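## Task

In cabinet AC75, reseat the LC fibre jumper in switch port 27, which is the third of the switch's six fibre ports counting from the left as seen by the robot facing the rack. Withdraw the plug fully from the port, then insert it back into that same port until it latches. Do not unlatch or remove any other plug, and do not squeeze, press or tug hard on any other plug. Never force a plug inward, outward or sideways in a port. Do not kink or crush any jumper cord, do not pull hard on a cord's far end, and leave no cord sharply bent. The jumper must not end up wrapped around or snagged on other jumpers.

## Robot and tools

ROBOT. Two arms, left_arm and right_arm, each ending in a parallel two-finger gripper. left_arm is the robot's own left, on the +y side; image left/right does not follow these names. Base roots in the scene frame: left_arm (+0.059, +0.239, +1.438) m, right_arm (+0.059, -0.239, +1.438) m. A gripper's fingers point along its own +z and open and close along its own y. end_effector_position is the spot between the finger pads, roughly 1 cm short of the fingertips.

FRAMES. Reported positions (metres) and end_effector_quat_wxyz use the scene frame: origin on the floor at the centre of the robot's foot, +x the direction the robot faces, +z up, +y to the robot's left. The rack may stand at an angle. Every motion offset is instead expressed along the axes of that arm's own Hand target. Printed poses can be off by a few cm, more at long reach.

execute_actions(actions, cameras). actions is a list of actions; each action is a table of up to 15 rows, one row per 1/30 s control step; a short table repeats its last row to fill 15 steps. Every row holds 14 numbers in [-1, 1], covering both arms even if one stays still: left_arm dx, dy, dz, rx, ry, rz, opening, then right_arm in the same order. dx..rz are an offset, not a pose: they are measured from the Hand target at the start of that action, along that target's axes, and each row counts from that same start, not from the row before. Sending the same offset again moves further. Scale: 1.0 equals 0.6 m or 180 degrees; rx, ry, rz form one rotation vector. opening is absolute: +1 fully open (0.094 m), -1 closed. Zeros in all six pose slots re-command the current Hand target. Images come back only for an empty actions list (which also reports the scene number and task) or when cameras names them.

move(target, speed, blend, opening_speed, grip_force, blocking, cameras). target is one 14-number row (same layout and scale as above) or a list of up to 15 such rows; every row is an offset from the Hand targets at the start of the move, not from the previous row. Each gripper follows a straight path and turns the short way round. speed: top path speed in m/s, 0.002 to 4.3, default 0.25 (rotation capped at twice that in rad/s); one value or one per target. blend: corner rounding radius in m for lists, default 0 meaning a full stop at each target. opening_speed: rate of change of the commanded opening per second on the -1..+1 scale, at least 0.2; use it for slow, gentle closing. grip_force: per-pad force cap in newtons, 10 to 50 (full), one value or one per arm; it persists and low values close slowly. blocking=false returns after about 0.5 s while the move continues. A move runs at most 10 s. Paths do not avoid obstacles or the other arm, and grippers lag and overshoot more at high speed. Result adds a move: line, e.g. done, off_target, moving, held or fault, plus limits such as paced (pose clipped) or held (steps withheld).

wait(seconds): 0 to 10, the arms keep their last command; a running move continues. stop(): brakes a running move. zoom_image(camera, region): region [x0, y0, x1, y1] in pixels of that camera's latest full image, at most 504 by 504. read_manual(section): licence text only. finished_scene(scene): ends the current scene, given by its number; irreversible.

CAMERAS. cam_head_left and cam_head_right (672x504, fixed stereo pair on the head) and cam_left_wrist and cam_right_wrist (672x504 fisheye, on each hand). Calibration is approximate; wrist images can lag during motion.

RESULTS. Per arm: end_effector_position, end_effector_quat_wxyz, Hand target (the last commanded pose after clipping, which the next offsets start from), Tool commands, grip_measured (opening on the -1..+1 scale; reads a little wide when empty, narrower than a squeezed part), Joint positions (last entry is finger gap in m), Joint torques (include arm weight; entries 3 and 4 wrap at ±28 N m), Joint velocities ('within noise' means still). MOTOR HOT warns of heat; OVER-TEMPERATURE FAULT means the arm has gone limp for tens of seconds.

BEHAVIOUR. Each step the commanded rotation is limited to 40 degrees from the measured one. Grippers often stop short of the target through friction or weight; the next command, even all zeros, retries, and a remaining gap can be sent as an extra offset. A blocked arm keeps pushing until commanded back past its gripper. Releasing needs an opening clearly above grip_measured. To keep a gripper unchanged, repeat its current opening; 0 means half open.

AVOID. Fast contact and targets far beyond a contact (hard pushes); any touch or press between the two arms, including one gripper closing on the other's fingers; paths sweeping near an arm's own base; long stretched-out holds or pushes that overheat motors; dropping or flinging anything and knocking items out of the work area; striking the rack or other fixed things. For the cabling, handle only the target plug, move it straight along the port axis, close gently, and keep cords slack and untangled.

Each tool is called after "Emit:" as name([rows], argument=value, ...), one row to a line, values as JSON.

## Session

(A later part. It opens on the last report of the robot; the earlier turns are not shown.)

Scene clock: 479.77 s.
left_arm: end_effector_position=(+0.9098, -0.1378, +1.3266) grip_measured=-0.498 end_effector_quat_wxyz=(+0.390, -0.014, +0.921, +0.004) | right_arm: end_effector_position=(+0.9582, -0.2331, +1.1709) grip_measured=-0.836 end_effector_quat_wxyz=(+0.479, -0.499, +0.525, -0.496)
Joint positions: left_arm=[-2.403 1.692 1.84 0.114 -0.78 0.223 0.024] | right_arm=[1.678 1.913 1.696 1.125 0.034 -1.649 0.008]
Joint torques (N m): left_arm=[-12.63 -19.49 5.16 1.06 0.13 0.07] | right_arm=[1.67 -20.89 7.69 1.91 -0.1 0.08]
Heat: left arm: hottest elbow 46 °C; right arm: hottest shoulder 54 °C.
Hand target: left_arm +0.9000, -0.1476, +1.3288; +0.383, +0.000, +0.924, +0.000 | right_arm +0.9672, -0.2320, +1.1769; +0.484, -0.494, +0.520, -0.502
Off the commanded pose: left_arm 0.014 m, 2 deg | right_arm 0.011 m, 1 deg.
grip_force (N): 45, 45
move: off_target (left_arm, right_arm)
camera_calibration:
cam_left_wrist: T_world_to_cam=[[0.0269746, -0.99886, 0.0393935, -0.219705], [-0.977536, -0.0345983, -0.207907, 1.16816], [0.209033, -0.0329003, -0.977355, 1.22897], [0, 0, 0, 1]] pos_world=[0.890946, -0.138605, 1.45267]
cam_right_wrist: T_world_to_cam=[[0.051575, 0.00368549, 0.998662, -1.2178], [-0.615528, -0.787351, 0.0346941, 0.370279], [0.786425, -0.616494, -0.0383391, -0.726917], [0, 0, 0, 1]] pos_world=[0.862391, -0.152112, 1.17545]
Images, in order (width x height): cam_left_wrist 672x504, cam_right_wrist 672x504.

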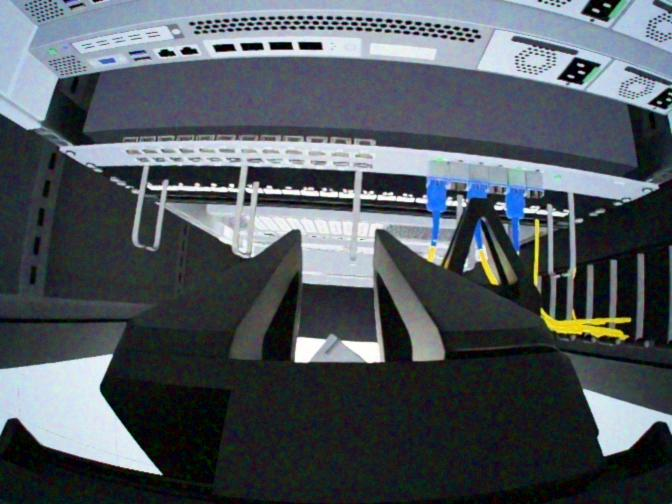

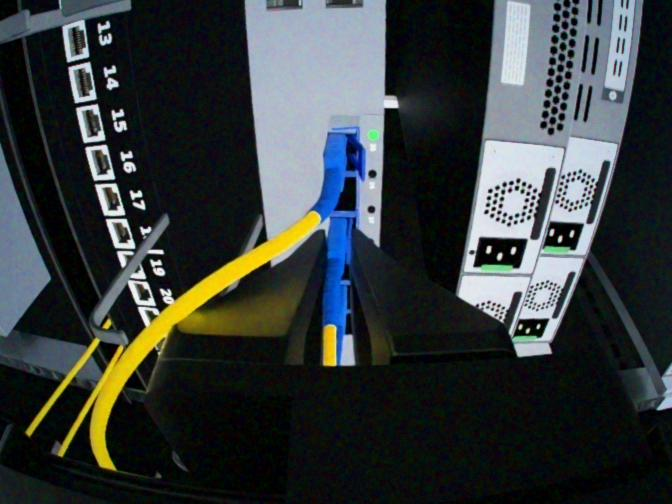

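Emit:
move(target=[0,0,0,0,0,0,-0.5,0,0,-0.012,0,0,0,-0.96], speed=0.04)

Emit:
move(target=[0,0,0,0,0,0,-0.5,0,0,-0.012,0,0,0,-0.96], speed=0.04)

Emit:
move(target=[0,0,0,0,0,0,-0.5,0,0,-0.010,0,0,0,-0.96], speed=0.04, cameras=["cam_right_wrist","cam_left_wrist"])

Emit:
zoom_image(camera="cam_left_wrist", region=[410, 140, 540, 260])

Scene clock: 491.20 s.
left_arm: end_effector_position=(+0.9098, -0.1378, +1.3266) grip_measured=-0.498 end_effector_quat_wxyz=(+0.390, -0.014, +0.921, +0.004) | right_arm: end_effector_position=(+0.9582, -0.2331, +1.1709) grip_measured=-0.872 end_effector_quat_wxyz=(+0.479, -0.499, +0.525, -0.497)
Joint positions: left_arm=[-2.403 1.692 1.84 0.114 -0.78 0.223 0.024] | right_arm=[1.678 1.913 1.696 1.125 0.034 -1.649 0.006]
Joint torques (N m): left_arm=[-12.69 -19.66 5.15 0.9 0.11 0.1] | right_arm=[1.79 -21.36 5.44 2.63 -0.11 0.04]
Heat: left arm: hottest elbow 45 °C; right arm: hottest shoulder 56 °C.
Hand target: left_arm +0.9000, -0.1476, +1.3288; +0.383, +0.000, +0.924, +0.000 | right_arm +0.9600, -0.2317, +1.1771; +0.484, -0.494, +0.520, -0.501
Off the commanded pose: left_arm 0.014 m, 2 deg | right_arm 0.007 m, 1 deg.
grip_force (N): 45, 45
move: off_target (left_arm)

Scene clock: 491.90 s.
left_arm: end_effector_position=(+0.9098, -0.1378, +1.3266) grip_measured=-0.498 end_effector_quat_wxyz=(+0.390, -0.014, +0.921, +0.004) | right_arm: end_effector_position=(+0.9573, -0.2330, +1.1702) grip_measured=-0.872 end_effector_quat_wxyz=(+0.479, -0.499, +0.525, -0.496)
Joint positions: left_arm=[-2.403 1.692 1.84 0.114 -0.78 0.223 0.024] | right_arm=[1.678 1.913 1.693 1.126 0.034 -1.65 0.006]
Joint torques (N m): left_arm=[-12.45 -19.25 5.19 0.98 0.1 0.1] | right_arm=[1.73 -21.95 3.34 3.26 -0.08 0.04]
Heat: left arm: hottest elbow 45 °C; right arm: hottest shoulder 56 °C.
Hand target: left_arm +0.9000, -0.1476, +1.3288; +0.383, +0.000, +0.924, +0.000 | right_arm +0.9528, -0.2314, +1.1772; +0.484, -0.494, +0.520, -0.501
Off the commanded pose: left_arm 0.014 m, 2 deg | right_arm 0.009 m, 1 deg.
grip_force (N): 45, 45
move: off_target (left_arm)

Scene clock: 492.60 s.
left_arm: end_effector_position=(+0.9098, -0.1378, +1.3266) grip_measured=-0.498 end_effector_quat_wxyz=(+0.390, -0.014, +0.921, +0.004) | right_arm: end_effector_position=(+0.9564, -0.2329, +1.1694) grip_measured=-0.872 end_effector_quat_wxyz=(+0.478, -0.500, +0.525, -0.496)
Joint positions: left_arm=[-2.403 1.692 1.84 0.114 -0.78 0.223 0.024] | right_arm=[1.678 1.913 1.691 1.126 0.034 -1.65 0.006]
Joint torques (N m): left_arm=[-12.86 -19.55 5.09 0.95 0.13 0.07] | right_arm=[1.79 -22.3 1.7 3.86 -0.07 0.04]
Heat: left arm: hottest elbow 45 °C; right arm: hottest shoulder 56 °C.
Hand target: left_arm +0.9000, -0.1476, +1.3288; +0.383, +0.000, +0.924, +0.000 | right_arm +0.9469, -0.2311, +1.1775; +0.484, -0.494, +0.520, -0.502
Off the commanded pose: left_arm 0.014 m, 2 deg | right_arm 0.013 m, 1 deg.
grip_force (N): 45, 45
move: off_target (left_arm, right_arm)
camera_calibration:
cam_left_wrist: T_world_to_cam=[[0.0269746, -0.99886, 0.0393935, -0.219705], [-0.977536, -0.0345983, -0.207907, 1.16816], [0.209033, -0.0329003, -0.977355, 1.22897], [0, 0, 0, 1]] pos_world=[0.890946, -0.138605, 1.45267]
cam_right_wrist: T_world_to_cam=[[0.0546862, 0.00441981, 0.998494, -1.21878], [-0.615149, -0.787534, 0.0371769, 0.366023], [0.786512, -0.616256, -0.0403484, -0.723166], [0, 0, 0, 1]] pos_world=[0.860588, -0.152013, 1.17415]
Images, in order (width x height): cam_left_wrist 672x504, cam_right_wrist 672x504.

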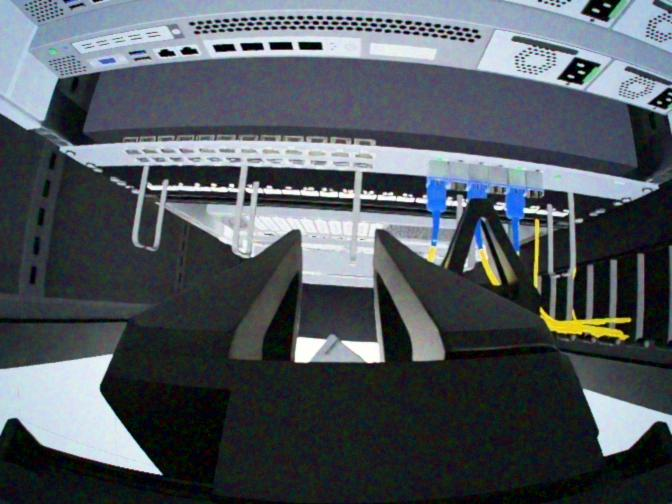

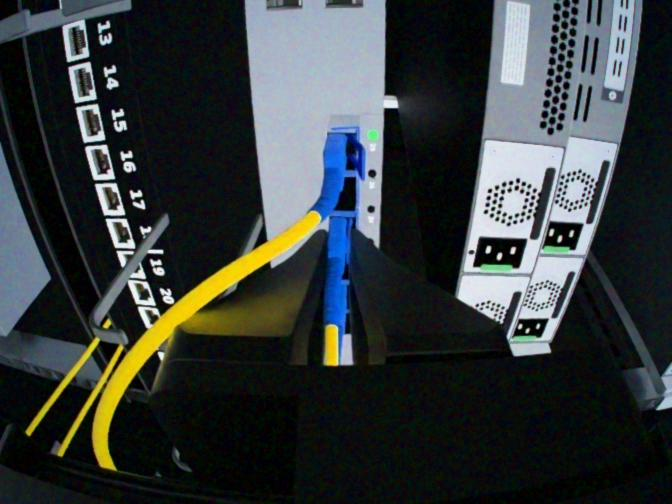

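Scaled by 3.877 from the camera's 672x504 image, which has a finer 960x720 frame.

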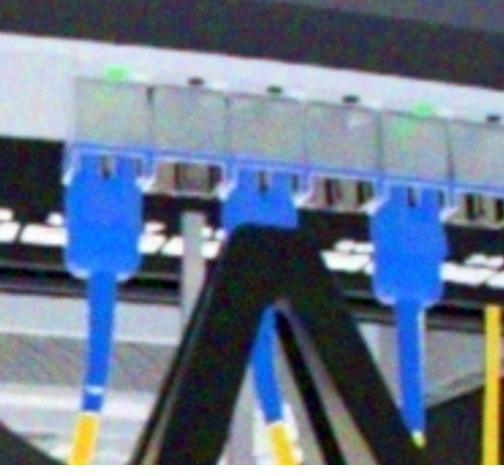

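Emit:
move(target=[0,0,0,0,0,0,-0.5,0,-0.002,-0.008,0,0,0,-0.96], speed=0.04)

Emit:
move(target=[0,0,0,0,0,0,-0.5,0,-0.002,-0.006,0,0,0,-0.96], speed=0.04)

Emit:
move(target=[0,0,0,0,0,0,-0.5,0,-0.002,-0.006,0,0,0,-0.96], speed=0.04, cameras=["cam_left_wrist"])

Emit:
zoom_image(camera="cam_left_wrist", region=[410, 140, 540, 260])

Scene clock: 499.50 s.
left_arm: end_effector_position=(+0.9098, -0.1378, +1.3266) grip_measured=-0.498 end_effector_quat_wxyz=(+0.390, -0.014, +0.921, +0.004) | right_arm: end_effector_position=(+0.9552, -0.2328, +1.1682) grip_measured=-0.873 end_effector_quat_wxyz=(+0.477, -0.501, +0.526, -0.495)
Joint positions: left_arm=[-2.403 1.692 1.84 0.114 -0.78 0.223 0.024] | right_arm=[1.678 1.913 1.688 1.127 0.034 -1.65 0.006]
Joint torques (N m): left_arm=[-12.4 -18.9 5.18 0.91 0.11 0.11] | right_arm=[1.85 -22.65 0.55 4.22 -0.06 0.04]
Heat: left arm: hottest elbow 45 °C; right arm: hottest shoulder 57 °C.
Hand target: left_arm +0.9000, -0.1476, +1.3288; +0.383, +0.000, +0.924, +0.000 | right_arm +0.9420, -0.2309, +1.1788; +0.484, -0.494, +0.520, -0.502
Off the commanded pose: left_arm 0.014 m, 2 deg | right_arm 0.017 m, 1 deg.
grip_force (N): 45, 45
move: off_target (left_arm, right_arm)

Scene clock: 500.20 s.
left_arm: end_effector_position=(+0.9098, -0.1378, +1.3266) grip_measured=-0.498 end_effector_quat_wxyz=(+0.390, -0.014, +0.921, +0.004) | right_arm: end_effector_position=(+0.9531, -0.2326, +1.1661) grip_measured=-0.873 end_effector_quat_wxyz=(+0.476, -0.502, +0.527, -0.494)
Joint positions: left_arm=[-2.403 1.692 1.84 0.114 -0.78 0.223 0.024] | right_arm=[1.678 1.913 1.682 1.128 0.034 -1.651 0.006]
Joint torques (N m): left_arm=[-12.75 -19.31 5.23 1.07 0.1 0.1] | right_arm=[2.02 -23.36 -0.17 4.42 -0.07 0.06]
Heat: left arm: hottest elbow 45 °C; right arm: hottest shoulder 57 °C.
Hand target: left_arm +0.9000, -0.1476, +1.3288; +0.383, +0.000, +0.924, +0.000 | right_arm +0.9384, -0.2307, +1.1799; +0.484, -0.494, +0.520, -0.501
Off the commanded pose: left_arm 0.014 m, 2 deg | right_arm 0.020 m, 2 deg.
grip_force (N): 45, 45
move: off_target (left_arm, right_arm)

Scene clock: 500.90 s.
left_arm: end_effector_position=(+0.9098, -0.1378, +1.3266) grip_measured=-0.498 end_effector_quat_wxyz=(+0.390, -0.014, +0.921, +0.004) | right_arm: end_effector_position=(+0.9529, -0.2326, +1.1662) grip_measured=-0.873 end_effector_quat_wxyz=(+0.476, -0.502, +0.527, -0.494)
Joint positions: left_arm=[-2.403 1.692 1.84 0.114 -0.78 0.223 0.024] | right_arm=[1.678 1.912 1.681 1.128 0.034 -1.651 0.006]
Joint torques (N m): left_arm=[-13.45 -19.37 5.15 0.95 0.12 0.08] | right_arm=[1.79 -23.65 -1.09 4.81 -0.07 0.06]
Heat: left arm: hottest elbow 44 °C; right arm: hottest shoulder 57 °C.
Hand target: left_arm +0.9000, -0.1476, +1.3288; +0.383, +0.000, +0.924, +0.000 | right_arm +0.9350, -0.2306, +1.1814; +0.484, -0.494, +0.520, -0.502
Off the commanded pose: left_arm 0.014 m, 2 deg | right_arm 0.024 m, 2 deg.
grip_force (N): 45, 45
move: off_target (left_arm, right_arm)
camera_calibration:
cam_left_wrist: T_world_to_cam=[[0.0269746, -0.99886, 0.0393935, -0.219705], [-0.977536, -0.0345983, -0.207907, 1.16816], [0.209033, -0.0329003, -0.977355, 1.22897], [0, 0, 0, 1]] pos_world=[0.890946, -0.138605, 1.45267]
Images, in order (width x height): cam_left_wrist 672x504.

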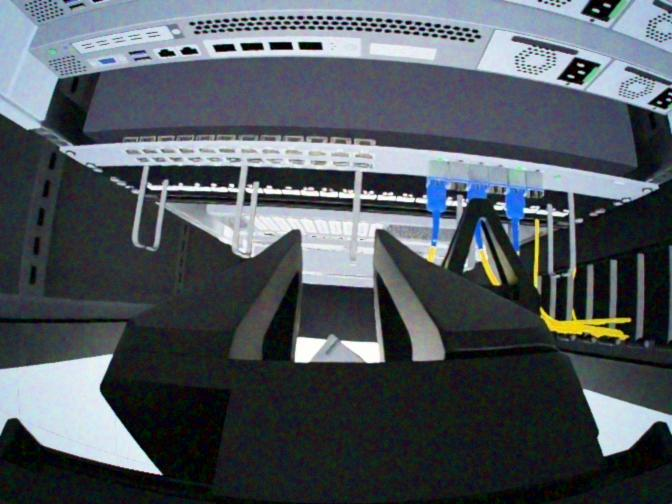

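Scaled by 3.877 from the camera's 672x504 image, which has a finer 960x720 frame.

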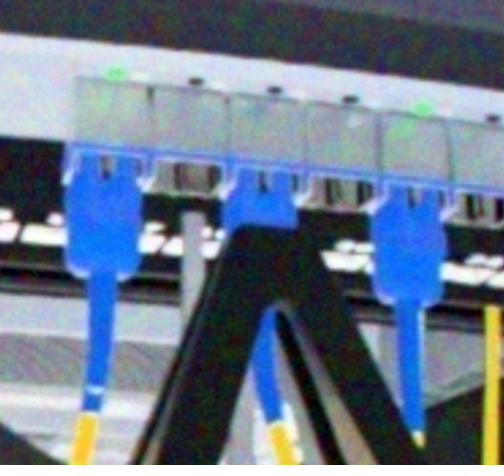

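Emit:
move(target=[0,0,0,0,0,0,-0.5,0,-0.004,-0.006,0.004,0,0,-0.96], speed=0.04)

Emit:
move(target=[0,0,0,0,0,0,-0.5,0,-0.002,-0.006,0.002,0,0,-0.96], speed=0.04, cameras=["cam_left_wrist"])

Emit:
zoom_image(camera="cam_left_wrist", region=[410, 140, 540, 260])

Scene clock: 511.37 s.
left_arm: end_effector_position=(+0.9098, -0.1378, +1.3266) grip_measured=-0.498 end_effector_quat_wxyz=(+0.390, -0.014, +0.921, +0.004) | right_arm: end_effector_position=(+0.9376, -0.2327, +1.1685) grip_measured=-0.925 end_effector_quat_wxyz=(+0.479, -0.499, +0.524, -0.498)
Joint positions: left_arm=[-2.403 1.692 1.84 0.114 -0.78 0.223 0.024] | right_arm=[1.678 1.899 1.626 1.182 0.035 -1.652 0.004]
Joint torques (N m): left_arm=[-12.81 -19.02 5.15 0.91 0.11 0.06] | right_arm=[2.02 -22.59 1.65 3.75 -0.08 0.03]
Heat: left arm: hottest elbow 44 °C; right arm: hottest shoulder 57 °C.
Hand target: left_arm +0.9000, -0.1476, +1.3288; +0.383, +0.000, +0.924, +0.000 | right_arm +0.9314, -0.2305, +1.1839; +0.487, -0.491, +0.517, -0.505
Off the commanded pose: left_arm 0.014 m, 2 deg | right_arm 0.017 m, 2 deg.
grip_force (N): 45, 45
move: off_target (left_arm, right_arm)

Scene clock: 512.07 s.
left_arm: end_effector_position=(+0.9098, -0.1378, +1.3266) grip_measured=-0.498 end_effector_quat_wxyz=(+0.390, -0.014, +0.921, +0.004) | right_arm: end_effector_position=(+0.9372, -0.2326, +1.1682) grip_measured=-0.926 end_effector_quat_wxyz=(+0.479, -0.499, +0.524, -0.497)
Joint positions: left_arm=[-2.403 1.692 1.84 0.114 -0.78 0.223 0.024] | right_arm=[1.678 1.899 1.625 1.183 0.035 -1.652 0.003]
Joint torques (N m): left_arm=[-12.98 -19.14 5.15 0.94 0.13 0.09] | right_arm=[1.49 -22.77 0.81 4.29 -0.11 0.05]
Heat: left arm: hottest elbow 44 °C; right arm: hottest shoulder 57 °C.
Hand target: left_arm +0.9000, -0.1476, +1.3288; +0.383, +0.000, +0.924, +0.000 | right_arm +0.9278, -0.2303, +1.1850; +0.488, -0.489, +0.515, -0.506
Off the commanded pose: left_arm 0.014 m, 2 deg | right_arm 0.019 m, 2 deg.
grip_force (N): 45, 45
move: off_target (left_arm, right_arm)
camera_calibration:
cam_left_wrist: T_world_to_cam=[[0.0269746, -0.99886, 0.0393935, -0.219705], [-0.977536, -0.0345983, -0.207907, 1.16816], [0.209033, -0.0329003, -0.977355, 1.22897], [0, 0, 0, 1]] pos_world=[0.890946, -0.138605, 1.45267]
Images, in order (width x height): cam_left_wrist 672x504.

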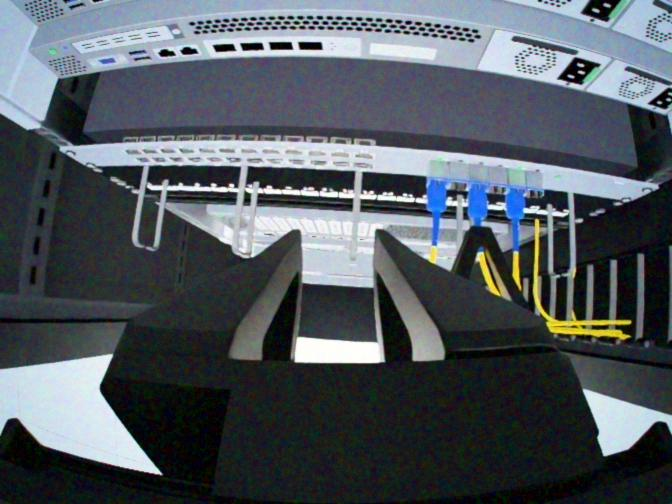

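Scaled by 3.877 from the camera's 672x504 image, which has a finer 960x720 frame.

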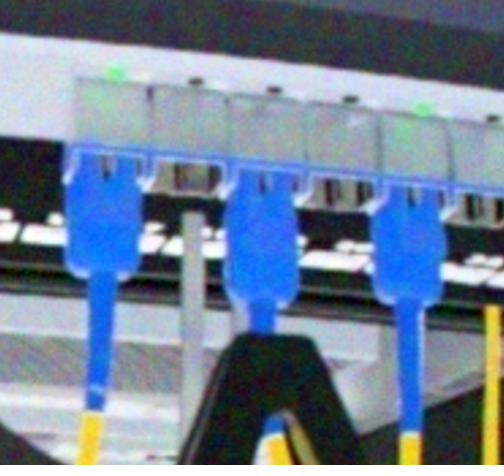

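Emit:
execute_actions(actions=[], cameras=["cam_right_wrist"])

Emit:
zoom_image(camera="cam_right_wrist", region=[270, 90, 400, 250])

Scene clock: 518.60 s.
left_arm: end_effector_position=(+0.9098, -0.1378, +1.3266) grip_measured=-0.498 end_effector_quat_wxyz=(+0.390, -0.014, +0.921, +0.004) | right_arm: end_effector_position=(+0.9371, -0.2326, +1.1681) grip_measured=-0.926 end_effector_quat_wxyz=(+0.478, -0.499, +0.524, -0.497)
Joint positions: left_arm=[-2.403 1.692 1.84 0.114 -0.78 0.223 0.024] | right_arm=[1.678 1.899 1.625 1.183 0.035 -1.652 0.003]
Joint velocities: within noise
Joint torques (N m): left_arm=[-13.04 -19.37 5.2 0.87 0.11 0.09] | right_arm=[2.2 -22.65 0.84 4.21 -0.11 0.04]
Heat: left arm: hottest elbow 43 °C; right arm: hottest shoulder 58 °C.
Hand target: left_arm +0.9000, -0.1476, +1.3288; +0.383, +0.000, +0.924, +0.000 | right_arm +0.9277, -0.2303, +1.1849; +0.488, -0.490, +0.516, -0.506
Tool commands: left_gripper/opening=-0.5 right_gripper/opening=-0.96
Off the commanded pose: left_arm 0.014 m, 2 deg | right_arm 0.020 m, 2 deg.
grip_force (N): 45, 45
camera_calibration:
cam_right_wrist: T_world_to_cam=[[0.0510398, 0.00638079, 0.998676, -1.21287], [-0.615779, -0.787073, 0.0364997, 0.355783], [0.786264, -0.616826, -0.0362429, -0.712488], [0, 0, 0, 1]] pos_world=[0.841192, -0.151715, 1.17245]
Images, in order (width x height): cam_right_wrist 672x504.

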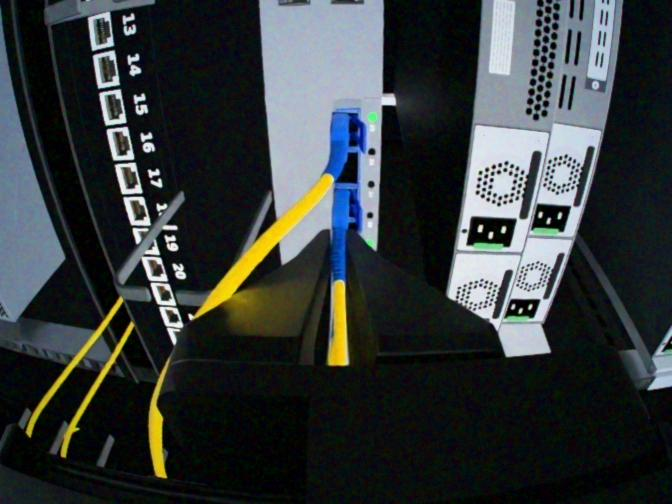

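Scaled by 3.150 from the camera's 672x504 image, which has a finer 960x720 frame.

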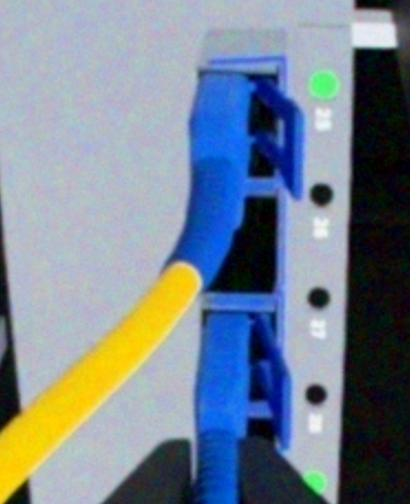

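Emit:
move(target=[0,0,0,0,0,0,-0.5,0,-0.001,-0.006,0,0,0,-0.96], speed=0.04)

Emit:
move(target=[0,0,0,0,0,0,-0.5,0,-0.001,-0.005,0,0,0,-0.96], speed=0.04, cameras=["cam_left_wrist"])

Emit:
zoom_image(camera="cam_left_wrist", region=[410, 140, 540, 260])

Scene clock: 526.87 s.
left_arm: end_effector_position=(+0.9098, -0.1378, +1.3266) grip_measured=-0.498 end_effector_quat_wxyz=(+0.390, -0.014, +0.921, +0.004) | right_arm: end_effector_position=(+0.9346, -0.2324, +1.1659) grip_measured=-0.926 end_effector_quat_wxyz=(+0.477, -0.501, +0.525, -0.496)
Joint positions: left_arm=[-2.403 1.692 1.84 0.114 -0.78 0.223 0.024] | right_arm=[1.678 1.899 1.618 1.184 0.035 -1.652 0.003]
Joint velocities: left_arm=[0.005 0.005 -0.027 0.012 -0.022 -0.154 -0.002] | right_arm=[within noise]
Joint torques (N m): left_arm=[-12.86 -19.08 5.09 0.84 0.11 0.08] | right_arm=[1.9 -22.77 0.38 4.57 -0.11 0.04]
Heat: left arm: hottest elbow 43 °C; right arm: hottest shoulder 58 °C.
Hand target: left_arm +0.9000, -0.1476, +1.3288; +0.383, +0.000, +0.924, +0.000 | right_arm +0.9242, -0.2302, +1.1856; +0.488, -0.489, +0.516, -0.506
Off the commanded pose: left_arm 0.014 m, 2 deg | right_arm 0.022 m, 2 deg.
grip_force (N): 45, 45
move: off_target (left_arm, right_arm)

Scene clock: 527.57 s.
left_arm: end_effector_position=(+0.9098, -0.1378, +1.3266) grip_measured=-0.498 end_effector_quat_wxyz=(+0.390, -0.014, +0.921, +0.004) | right_arm: end_effector_position=(+0.9343, -0.2324, +1.1658) grip_measured=-0.926 end_effector_quat_wxyz=(+0.477, -0.501, +0.525, -0.496)
Joint positions: left_arm=[-2.403 1.692 1.84 0.114 -0.78 0.223 0.024] | right_arm=[1.678 1.898 1.617 1.184 0.035 -1.652 0.003]
Joint torques (N m): left_arm=[-12.86 -19.37 5.11 0.91 0.11 0.09] | right_arm=[1.85 -23.18 -0.36 4.81 -0.11 0.05]
Heat: left arm: hottest elbow 43 °C; right arm: hottest shoulder 58 °C.
Hand target: left_arm +0.9000, -0.1476, +1.3288; +0.383, +0.000, +0.924, +0.000 | right_arm +0.9211, -0.2300, +1.1861; +0.488, -0.490, +0.516, -0.506
Off the commanded pose: left_arm 0.014 m, 2 deg | right_arm 0.024 m, 3 deg.
grip_force (N): 45, 45
move: off_target (left_arm, right_arm)
camera_calibration:
cam_left_wrist: T_world_to_cam=[[0.0269746, -0.99886, 0.0393935, -0.219705], [-0.977536, -0.0345983, -0.207907, 1.16816], [0.209033, -0.0329003, -0.977355, 1.22897], [0, 0, 0, 1]] pos_world=[0.890946, -0.138605, 1.45267]
Images, in order (width x height): cam_left_wrist 672x504.

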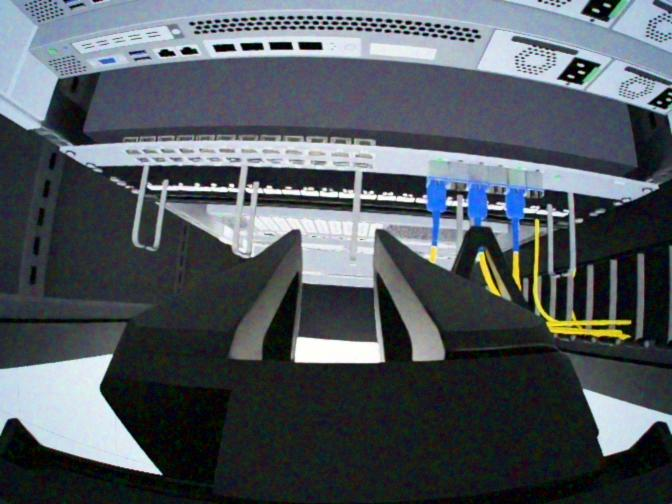

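Scaled by 3.877 from the camera's 672x504 image, which has a finer 960x720 frame.

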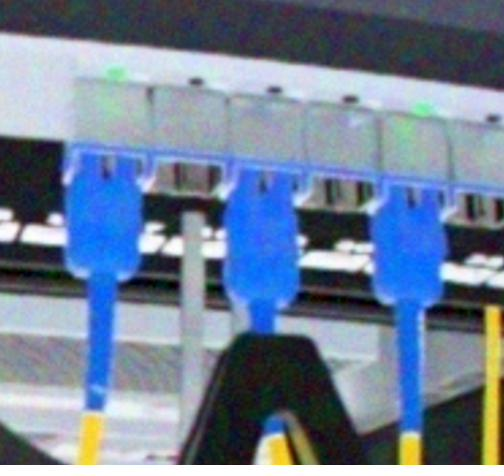

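Emit:
move(target=[0,0,0,0,0,0,-0.5,0,0.002,0.020,0,0,0,-0.96], speed=0.05)

Emit:
move(target=[0,0,0,0,0,0,-0.5,0,0,0.006,0,0,0,-0.62], speed=0.05, opening_speed=0.4)

Emit:
move(target=[0,0,0,0,0,0,-0.5,0,0,0.028,0,0,0,-0.62], speed=0.05, cameras=["cam_left_wrist","cam_right_wrist"])

Emit:
zoom_image(camera="cam_left_wrist", region=[410, 140, 540, 260])

Emit:
zoom_image(camera="cam_right_wrist", region=[240, 110, 400, 290])

Scene clock: 541.60 s.
left_arm: end_effector_position=(+0.9098, -0.1378, +1.3266) grip_measured=-0.498 end_effector_quat_wxyz=(+0.390, -0.014, +0.921, +0.004) | right_arm: end_effector_position=(+0.9374, -0.2327, +1.1689) grip_measured=-0.926 end_effector_quat_wxyz=(+0.479, -0.499, +0.524, -0.498)
Joint positions: left_arm=[-2.403 1.692 1.84 0.114 -0.78 0.223 0.024] | right_arm=[1.678 1.898 1.625 1.184 0.035 -1.652 0.003]
Joint torques (N m): left_arm=[-12.75 -19.43 5.14 0.84 0.11 0.07] | right_arm=[1.96 -22.18 2.26 3.84 -0.12 0.06]
Heat: left arm: hottest elbow 43 °C; right arm: hottest shoulder 59 °C.
Hand target: left_arm +0.9000, -0.1476, +1.3288; +0.383, +0.000, +0.924, +0.000 | right_arm +0.9332, -0.2306, +1.1849; +0.488, -0.489, +0.516, -0.506
Off the commanded pose: left_arm 0.014 m, 2 deg | right_arm 0.017 m, 2 deg.
grip_force (N): 45, 45
move: off_target (left_arm, right_arm)

Scene clock: 542.77 s.
left_arm: end_effector_position=(+0.9098, -0.1378, +1.3266) grip_measured=-0.498 end_effector_quat_wxyz=(+0.390, -0.014, +0.921, +0.004) | right_arm: end_effector_position=(+0.9309, -0.2325, +1.1672) grip_measured=-0.623 end_effector_quat_wxyz=(+0.479, -0.498, +0.523, -0.498)
Joint positions: left_arm=[-2.403 1.692 1.84 0.114 -0.78 0.223 0.024] | right_arm=[1.678 1.898 1.607 1.204 0.035 -1.652 0.018]
Joint torques (N m): left_arm=[-12.69 -19.25 5.18 0.98 0.11 0.09] | right_arm=[1.67 -21.89 4.52 2.7 -0.13 0.04]
Heat: left arm: hottest elbow 43 °C; right arm: hottest shoulder 59 °C.
Hand target: left_arm +0.9000, -0.1476, +1.3288; +0.383, +0.000, +0.924, +0.000 | right_arm +0.9368, -0.2307, +1.1849; +0.488, -0.489, +0.515, -0.506
Off the commanded pose: left_arm 0.014 m, 2 deg | right_arm 0.019 m, 2 deg.
grip_force (N): 45, 45
move: off_target (left_arm, right_arm)

Scene clock: 543.80 s.
left_arm: end_effector_position=(+0.9098, -0.1378, +1.3266) grip_measured=-0.498 end_effector_quat_wxyz=(+0.390, -0.014, +0.921, +0.004) | right_arm: end_effector_position=(+0.9398, -0.2329, +1.1712) grip_measured=-0.622 end_effector_quat_wxyz=(+0.480, -0.497, +0.522, -0.499)
Joint positions: left_arm=[-2.403 1.692 1.84 0.114 -0.78 0.223 0.024] | right_arm=[1.678 1.898 1.631 1.183 0.035 -1.652 0.018]
Joint torques (N m): left_arm=[-12.57 -19.25 5.19 0.92 0.11 0.1] | right_arm=[2.08 -21.3 7.53 1.89 -0.13 0.08]
Heat: left arm: hottest elbow 43 °C; right arm: hottest shoulder 59 °C.
Hand target: left_arm +0.9000, -0.1476, +1.3288; +0.383, +0.000, +0.924, +0.000 | right_arm +0.9535, -0.2315, +1.1846; +0.488, -0.490, +0.516, -0.506
Off the commanded pose: left_arm 0.014 m, 2 deg | right_arm 0.019 m, 2 deg.
grip_force (N): 45, 45
move: off_target (left_arm, right_arm)
camera_calibration:
cam_left_wrist: T_world_to_cam=[[0.0269746, -0.99886, 0.0393935, -0.219705], [-0.977536, -0.0345983, -0.207907, 1.16816], [0.209033, -0.0329003, -0.977355, 1.22897], [0, 0, 0, 1]] pos_world=[0.890946, -0.138605, 1.45267]
cam_right_wrist: T_world_to_cam=[[0.0438461, 0.00643987, 0.999018, -1.20963], [-0.616529, -0.786676, 0.0321301, 0.363097], [0.78611, -0.617332, -0.0305223, -0.721403], [0, 0, 0, 1]] pos_world=[0.844, -0.151915, 1.17475]
Images, in order (width x height): cam_left_wrist 672x504, cam_right_wrist 672x504.

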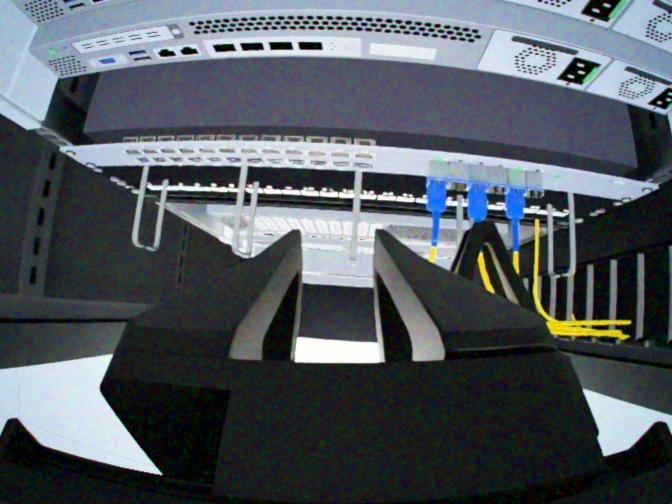

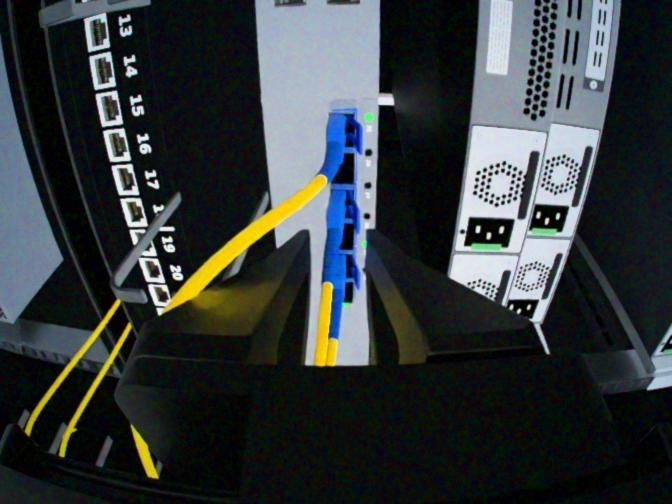

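Scaled by 3.877 from the camera's 672x504 image, which has a finer 960x720 frame.

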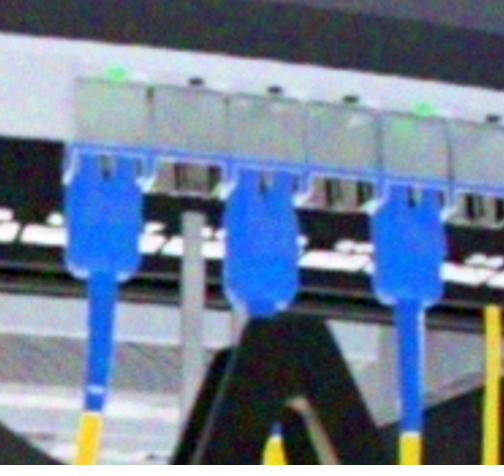

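Scaled by 2.800 from the camera's 672x504 image, which has a finer 960x720 frame.

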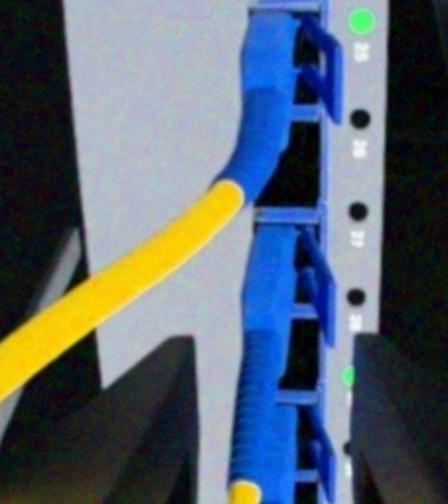

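Emit:
move(target=[0,0,0,0,0,0,-0.5,-0.002,0.001,0.030,0,0,0,-0.62], speed=0.05)

Emit:
move(target=[0,0,0,0,0,0,-0.5,-0.001,0.0,0.005,0,0,0,-0.62], speed=0.05, cameras=["cam_left_wrist","cam_right_wrist"])

Emit:
zoom_image(camera="cam_left_wrist", region=[410, 140, 540, 260])

Emit:
zoom_image(camera="cam_right_wrist", region=[240, 110, 400, 290])

Scene clock: 552.83 s.
left_arm: end_effector_position=(+0.9098, -0.1378, +1.3266) grip_measured=-0.498 end_effector_quat_wxyz=(+0.390, -0.014, +0.921, +0.004) | right_arm: end_effector_position=(+0.9598, -0.2335, +1.1752) grip_measured=-0.622 end_effector_quat_wxyz=(+0.481, -0.496, +0.521, -0.501)
Joint positions: left_arm=[-2.403 1.692 1.84 0.114 -0.78 0.223 0.024] | right_arm=[1.678 1.911 1.699 1.134 0.035 -1.652 0.018]
Joint torques (N m): left_arm=[-13.04 -19.43 5.14 0.95 0.13 0.07] | right_arm=[2.08 -21.13 8.21 1.76 -0.13 0.05]
Heat: left arm: hottest elbow 42 °C; right arm: hottest shoulder 59 °C.
Hand target: left_arm +0.9000, -0.1476, +1.3288; +0.383, +0.000, +0.924, +0.000 | right_arm +0.9715, -0.2311, +1.1839; +0.488, -0.490, +0.516, -0.506
Off the commanded pose: left_arm 0.014 m, 2 deg | right_arm 0.015 m, 1 deg.
grip_force (N): 45, 45
move: off_target (left_arm, right_arm)

Scene clock: 553.63 s.
left_arm: end_effector_position=(+0.9098, -0.1378, +1.3266) grip_measured=-0.498 end_effector_quat_wxyz=(+0.390, -0.014, +0.921, +0.004) | right_arm: end_effector_position=(+0.9627, -0.2336, +1.1751) grip_measured=-0.622 end_effector_quat_wxyz=(+0.481, -0.496, +0.521, -0.501)
Joint positions: left_arm=[-2.403 1.692 1.84 0.114 -0.78 0.223 0.024] | right_arm=[1.678 1.915 1.71 1.126 0.035 -1.652 0.018]
Joint torques (N m): left_arm=[-12.75 -19.49 5.18 0.92 0.09 0.08] | right_arm=[2.32 -20.78 8.42 1.83 -0.12 0.03]
Heat: left arm: hottest elbow 42 °C; right arm: hottest shoulder 58 °C.
Hand target: left_arm +0.9000, -0.1476, +1.3288; +0.383, +0.000, +0.924, +0.000 | right_arm +0.9747, -0.2306, +1.1841; +0.488, -0.489, +0.515, -0.506
Off the commanded pose: left_arm 0.014 m, 2 deg | right_arm 0.015 m, 1 deg.
grip_force (N): 45, 45
move: off_target (left_arm, right_arm)
camera_calibration:
cam_left_wrist: T_world_to_cam=[[0.0269746, -0.99886, 0.0393935, -0.219705], [-0.977536, -0.0345983, -0.207907, 1.16816], [0.209033, -0.0329003, -0.977355, 1.22897], [0, 0, 0, 1]] pos_world=[0.890946, -0.138605, 1.45267]
cam_right_wrist: T_world_to_cam=[[0.0385081, 0.00644191, 0.999238, -1.20976], [-0.617022, -0.786417, 0.0288484, 0.380968], [0.786003, -0.617663, -0.0263086, -0.744595], [0, 0, 0, 1]] pos_world=[0.866905, -0.152515, 1.17826]
Images, in order (width x height): cam_left_wrist 672x504, cam_right_wrist 672x504.

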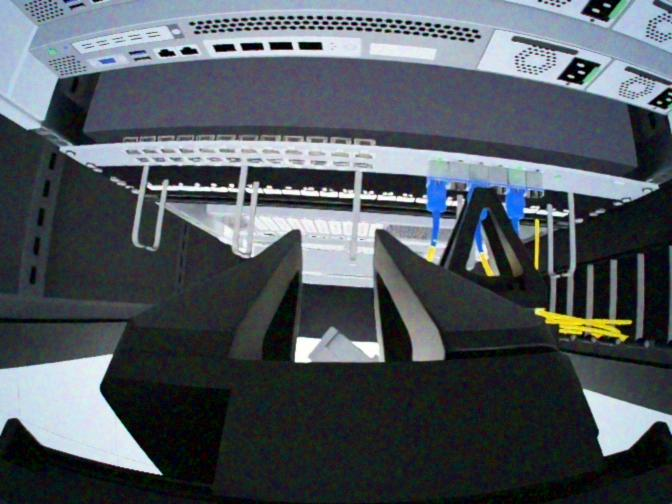

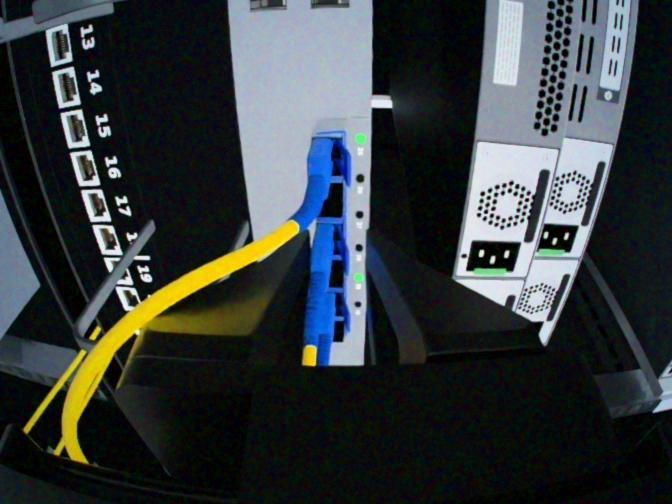

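Scaled by 3.877 from the camera's 672x504 image, which has a finer 960x720 frame.

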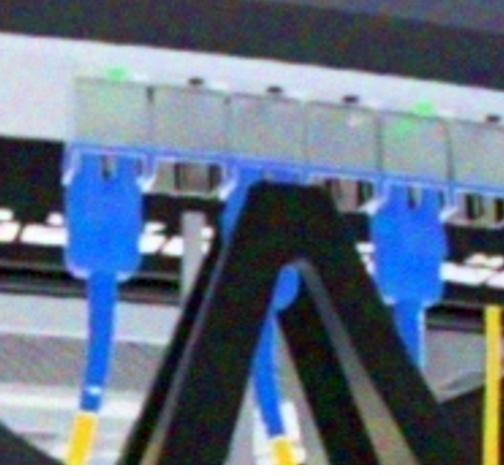

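Scaled by 2.800 from the camera's 672x504 image, which has a finer 960x720 frame.

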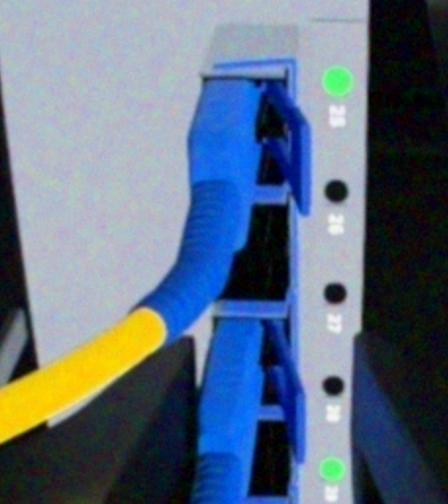

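Emit:
move(target=[0,0,0,0,0,0,-0.5,-0.002,0.012,-0.004,0,0,0,-0.62], speed=0.05)

Emit:
move(target=[0,0,0,0,0,0,-0.5,0,0.0,0.0,0,0,0,-0.85], speed=0.05, opening_speed=0.25, grip_force=50, cameras=["cam_left_wrist","cam_right_wrist"])

Emit:
zoom_image(camera="cam_right_wrist", region=[240, 110, 400, 290])

Scene clock: 562.73 s.
left_arm: end_effector_position=(+0.9098, -0.1378, +1.3266) grip_measured=-0.498 end_effector_quat_wxyz=(+0.390, -0.014, +0.921, +0.004) | right_arm: end_effector_position=(+0.9618, -0.2329, +1.1682) grip_measured=-0.622 end_effector_quat_wxyz=(+0.481, -0.497, +0.522, -0.500)
Joint positions: left_arm=[-2.403 1.692 1.84 0.114 -0.78 0.223 0.024] | right_arm=[1.678 1.929 1.721 1.126 0.035 -1.652 0.018]
Joint torques (N m): left_arm=[-12.98 -19.84 5.18 0.94 0.09 0.11] | right_arm=[2.2 -20.84 8.09 2.17 -0.07 0.02]
Heat: left arm: hottest elbow 42 °C; right arm: hottest shoulder 56 °C.
Hand target: left_arm +0.9000, -0.1476, +1.3288; +0.383, +0.000, +0.924, +0.000 | right_arm +0.9722, -0.2293, +1.1769; +0.488, -0.489, +0.515, -0.506
Off the commanded pose: left_arm 0.014 m, 2 deg | right_arm 0.014 m, 2 deg.
grip_force (N): 45, 45
move: off_target (left_arm, right_arm)

Scene clock: 563.90 s.
left_arm: end_effector_position=(+0.9098, -0.1378, +1.3266) grip_measured=-0.498 end_effector_quat_wxyz=(+0.390, -0.014, +0.921, +0.004) | right_arm: end_effector_position=(+0.9635, -0.2331, +1.1700) grip_measured=-0.842 end_effector_quat_wxyz=(+0.482, -0.496, +0.521, -0.501)
Joint positions: left_arm=[-2.403 1.692 1.84 0.114 -0.78 0.223 0.024] | right_arm=[1.678 1.929 1.725 1.126 0.035 -1.652 0.007]
Joint torques (N m): left_arm=[-13.04 -19.25 5.16 0.94 0.14 0.09] | right_arm=[2.14 -21.01 7.86 2.14 -0.09 0.04]
Heat: left arm: hottest elbow 42 °C; right arm: hottest shoulder 56 °C.
Hand target: left_arm +0.9000, -0.1476, +1.3288; +0.383, +0.000, +0.924, +0.000 | right_arm +0.9723, -0.2293, +1.1770; +0.488, -0.489, +0.515, -0.507
Off the commanded pose: left_arm 0.014 m, 2 deg | right_arm 0.012 m, 1 deg.
move: off_target (left_arm, right_arm)
camera_calibration:
cam_left_wrist: T_world_to_cam=[[0.0269746, -0.99886, 0.0393935, -0.219705], [-0.977536, -0.0345983, -0.207907, 1.16816], [0.209033, -0.0329003, -0.977355, 1.22897], [0, 0, 0, 1]] pos_world=[0.890946, -0.138605, 1.45267]
cam_right_wrist: T_world_to_cam=[[0.0377284, 0.00642203, 0.999267, -1.20396], [-0.61712, -0.786358, 0.0283537, 0.382679], [0.785964, -0.617737, -0.0257049, -0.745738], [0, 0, 0, 1]] pos_world=[0.867706, -0.152015, 1.17306]
Images, in order (width x height): cam_left_wrist 672x504, cam_right_wrist 672x504.

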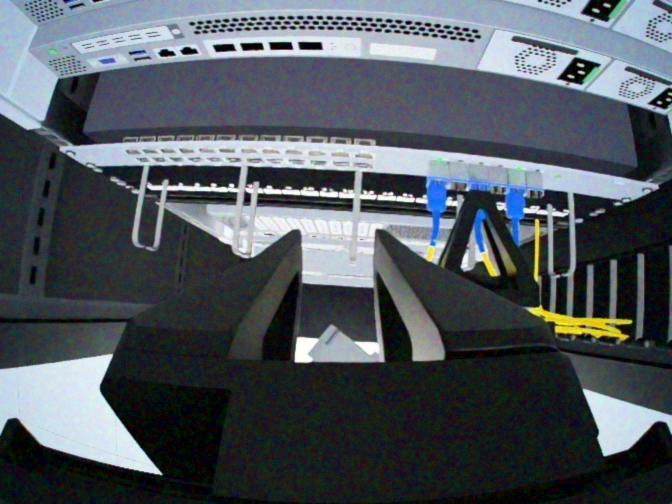

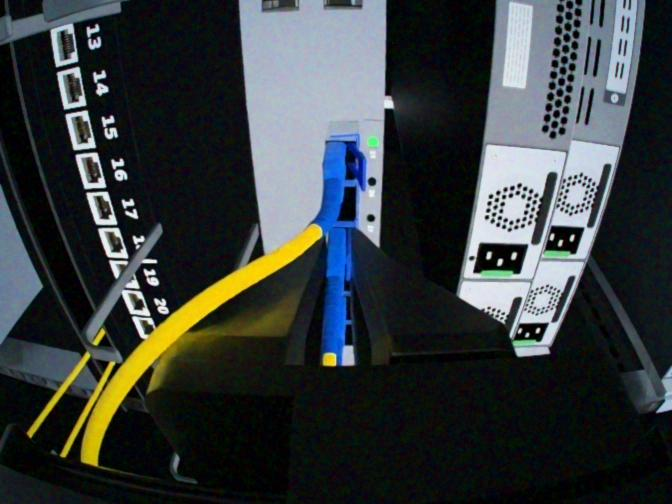

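Scaled by 2.800 from the camera's 672x504 image, which has a finer 960x720 frame.

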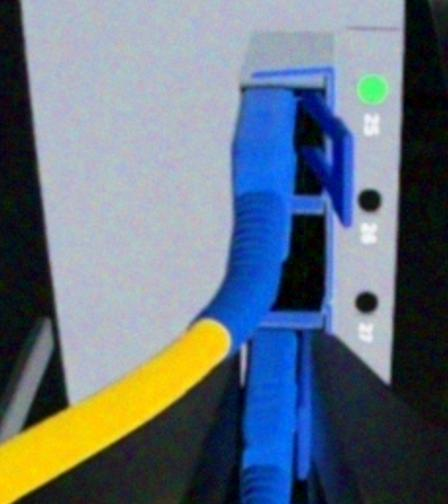

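Now clamp and pull.

Emit:
move(target=[0,0,0,0,0,0,-0.5,0,0,-0.016,0,0,0,-0.97], speed=0.04)

Emit:
move(target=[0,0,0,0,0,0,-0.5,0,-0.001,-0.014,0,0,0,-0.97], speed=0.04)

Emit:
move(target=[0,0,0,0,0,0,-0.5,0,-0.003,-0.010,0.002,0,0,-0.97], speed=0.04)

Emit:
move(target=[0,0,0,0,0,0,-0.5,0,-0.003,-0.007,0.002,0,0,-0.97], speed=0.04, cameras=["cam_left_wrist"])

Emit:
zoom_image(camera="cam_left_wrist", region=[410, 140, 540, 260])

Scene clock: 573.37 s.
left_arm: end_effector_position=(+0.9098, -0.1378, +1.3266) grip_measured=-0.498 end_effector_quat_wxyz=(+0.390, -0.014, +0.921, +0.004) | right_arm: end_effector_position=(+0.9635, -0.2332, +1.1709) grip_measured=-0.870 end_effector_quat_wxyz=(+0.482, -0.495, +0.520, -0.502)
Joint positions: left_arm=[-2.403 1.692 1.84 0.114 -0.78 0.223 0.024] | right_arm=[1.678 1.929 1.725 1.129 0.035 -1.654 0.006]
Joint torques (N m): left_arm=[-12.86 -19.02 5.15 0.84 0.11 0.08] | right_arm=[2.32 -21.54 4.88 3 -0.07 0.05]
Heat: left arm: hottest elbow 42 °C; right arm: hottest shoulder 54 °C.
Hand target: left_arm +0.9000, -0.1476, +1.3288; +0.383, +0.000, +0.924, +0.000 | right_arm +0.9627, -0.2288, +1.1771; +0.488, -0.489, +0.515, -0.506
Off the commanded pose: left_arm 0.014 m, 2 deg | right_arm 0.008 m, 1 deg.
move: off_target (left_arm)

Scene clock: 574.07 s.
left_arm: end_effector_position=(+0.9098, -0.1378, +1.3266) grip_measured=-0.498 end_effector_quat_wxyz=(+0.390, -0.014, +0.921, +0.004) | right_arm: end_effector_position=(+0.9624, -0.2331, +1.1698) grip_measured=-0.870 end_effector_quat_wxyz=(+0.481, -0.496, +0.520, -0.502)
Joint positions: left_arm=[-2.403 1.692 1.84 0.114 -0.78 0.223 0.024] | right_arm=[1.678 1.929 1.722 1.13 0.035 -1.654 0.006]
Joint torques (N m): left_arm=[-13.33 -19.25 5.19 0.92 0.1 0.08] | right_arm=[2.32 -22.3 2.35 3.81 -0.05 0.06]
Heat: left arm: hottest elbow 42 °C; right arm: hottest shoulder 54 °C.
Hand target: left_arm +0.9000, -0.1476, +1.3288; +0.383, +0.000, +0.924, +0.000 | right_arm +0.9543, -0.2285, +1.1777; +0.488, -0.489, +0.516, -0.506
Off the commanded pose: left_arm 0.014 m, 2 deg | right_arm 0.012 m, 1 deg.
move: off_target (left_arm, right_arm)

Scene clock: 574.77 s.
left_arm: end_effector_position=(+0.9098, -0.1378, +1.3266) grip_measured=-0.498 end_effector_quat_wxyz=(+0.390, -0.014, +0.921, +0.004) | right_arm: end_effector_position=(+0.9616, -0.2330, +1.1692) grip_measured=-0.870 end_effector_quat_wxyz=(+0.481, -0.496, +0.520, -0.502)
Joint positions: left_arm=[-2.403 1.692 1.84 0.114 -0.78 0.223 0.024] | right_arm=[1.678 1.929 1.72 1.131 0.035 -1.655 0.006]
Joint torques (N m): left_arm=[-12.28 -19.43 5.22 1.02 0.13 0.07] | right_arm=[2.08 -22.89 0.84 4.48 -0.05 0.05]
Heat: left arm: hottest elbow 42 °C; right arm: hottest shoulder 54 °C.
Hand target: left_arm +0.9000, -0.1476, +1.3288; +0.383, +0.000, +0.924, +0.000 | right_arm +0.9483, -0.2282, +1.1796; +0.490, -0.488, +0.514, -0.508
Off the commanded pose: left_arm 0.014 m, 2 deg | right_arm 0.018 m, 2 deg.
move: off_target (left_arm, right_arm)

Scene clock: 575.47 s.
left_arm: end_effector_position=(+0.9098, -0.1378, +1.3266) grip_measured=-0.498 end_effector_quat_wxyz=(+0.390, -0.014, +0.921, +0.004) | right_arm: end_effector_position=(+0.9591, -0.2328, +1.1669) grip_measured=-0.871 end_effector_quat_wxyz=(+0.479, -0.498, +0.521, -0.500)
Joint positions: left_arm=[-2.403 1.692 1.84 0.114 -0.78 0.223 0.024] | right_arm=[1.678 1.929 1.713 1.133 0.035 -1.655 0.006]
Joint torques (N m): left_arm=[-12.75 -19.37 5.14 0.9 0.12 0.11] | right_arm=[2.08 -23.06 0.36 4.97 -0.1 0.04]
Heat: left arm: hottest elbow 42 °C; right arm: hottest shoulder 54 °C.
Hand target: left_arm +0.9000, -0.1476, +1.3288; +0.383, +0.000, +0.924, +0.000 | right_arm +0.9441, -0.2280, +1.1813; +0.491, -0.486, +0.512, -0.510
Off the commanded pose: left_arm 0.014 m, 2 deg | right_arm 0.021 m, 2 deg.
move: off_target (left_arm, right_arm)
camera_calibration:
cam_left_wrist: T_world_to_cam=[[0.0269746, -0.99886, 0.0393935, -0.219705], [-0.977536, -0.0345983, -0.207907, 1.16816], [0.209033, -0.0329003, -0.977355, 1.22897], [0, 0, 0, 1]] pos_world=[0.890946, -0.138605, 1.45267]
Images, in order (width x height): cam_left_wrist 672x504.

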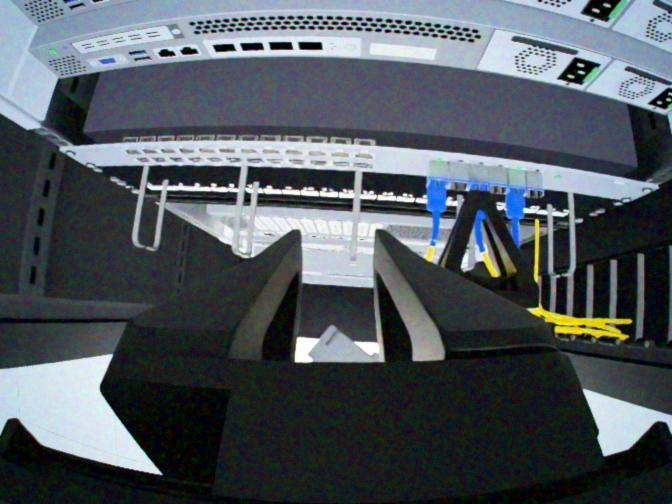

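Scaled by 3.877 from the camera's 672x504 image, which has a finer 960x720 frame.

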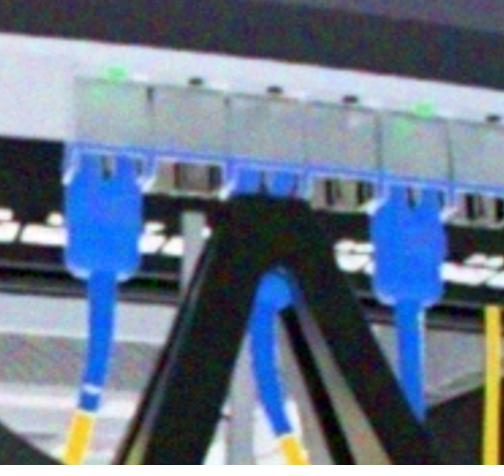

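Emit:
move(target=[0,0,0,0,0,0,-0.5,0,-0.004,-0.007,0.003,0,0,-0.97], speed=0.04)

Emit:
move(target=[0,0,0,0,0,0,-0.5,0,-0.004,-0.006,0.002,0,0,-0.97], speed=0.04, cameras=["cam_left_wrist"])

Emit:
zoom_image(camera="cam_left_wrist", region=[410, 140, 540, 260])

Scene clock: 583.53 s.
left_arm: end_effector_position=(+0.9098, -0.1378, +1.3266) grip_measured=-0.498 end_effector_quat_wxyz=(+0.390, -0.014, +0.921, +0.004) | right_arm: end_effector_position=(+0.9590, -0.2328, +1.1672) grip_measured=-0.871 end_effector_quat_wxyz=(+0.480, -0.498, +0.521, -0.501)
Joint positions: left_arm=[-2.403 1.692 1.84 0.114 -0.78 0.223 0.024] | right_arm=[1.678 1.929 1.713 1.134 0.035 -1.656 0.006]
Joint torques (N m): left_arm=[-12.69 -19.66 5.2 0.92 0.1 0.1] | right_arm=[2.08 -23.36 -0.68 5.59 -0.09 0.05]
Heat: left arm: hottest elbow 42 °C; right arm: hottest shoulder 53 °C.
Hand target: left_arm +0.9000, -0.1476, +1.3288; +0.383, +0.000, +0.924, +0.000 | right_arm +0.9399, -0.2279, +1.1838; +0.494, -0.484, +0.510, -0.512
Off the commanded pose: left_arm 0.014 m, 2 deg | right_arm 0.026 m, 3 deg.
move: off_target (left_arm, right_arm)

Scene clock: 584.23 s.
left_arm: end_effector_position=(+0.9098, -0.1378, +1.3266) grip_measured=-0.498 end_effector_quat_wxyz=(+0.390, -0.014, +0.921, +0.004) | right_arm: end_effector_position=(+0.9588, -0.2328, +1.1672) grip_measured=-0.871 end_effector_quat_wxyz=(+0.480, -0.498, +0.521, -0.501)
Joint positions: left_arm=[-2.403 1.692 1.84 0.114 -0.78 0.223 0.024] | right_arm=[1.678 1.929 1.712 1.136 0.035 -1.656 0.006]
Joint torques (N m): left_arm=[-12.86 -19.14 5.18 0.99 0.11 0.07] | right_arm=[2.08 -23.59 -1.47 6.11 -0.11 0.06]
Heat: left arm: hottest elbow 42 °C; right arm: hottest shoulder 53 °C.
Hand target: left_arm +0.9000, -0.1476, +1.3288; +0.383, +0.000, +0.924, +0.000 | right_arm +0.9363, -0.2277, +1.1861; +0.495, -0.482, +0.508, -0.514
Off the commanded pose: left_arm 0.014 m, 2 deg | right_arm 0.030 m, 3 deg.
move: off_target (left_arm, right_arm)
camera_calibration:
cam_left_wrist: T_world_to_cam=[[0.0269746, -0.99886, 0.0393935, -0.219705], [-0.977536, -0.0345983, -0.207907, 1.16816], [0.209033, -0.0329003, -0.977355, 1.22897], [0, 0, 0, 1]] pos_world=[0.890946, -0.138605, 1.45267]
Images, in order (width x height): cam_left_wrist 672x504.

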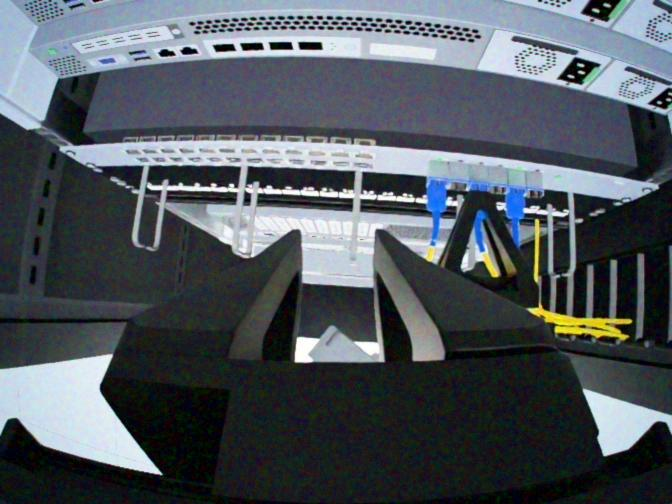

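Scaled by 3.877 from the camera's 672x504 image, which has a finer 960x720 frame.

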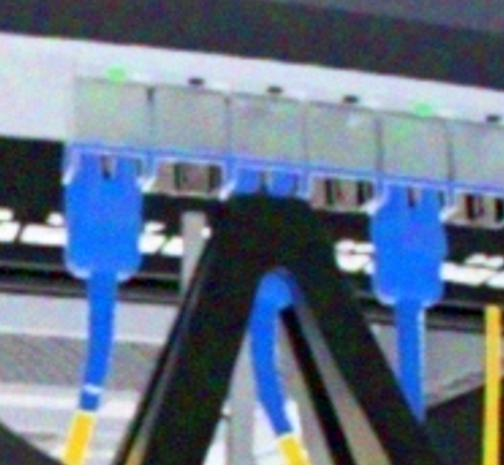

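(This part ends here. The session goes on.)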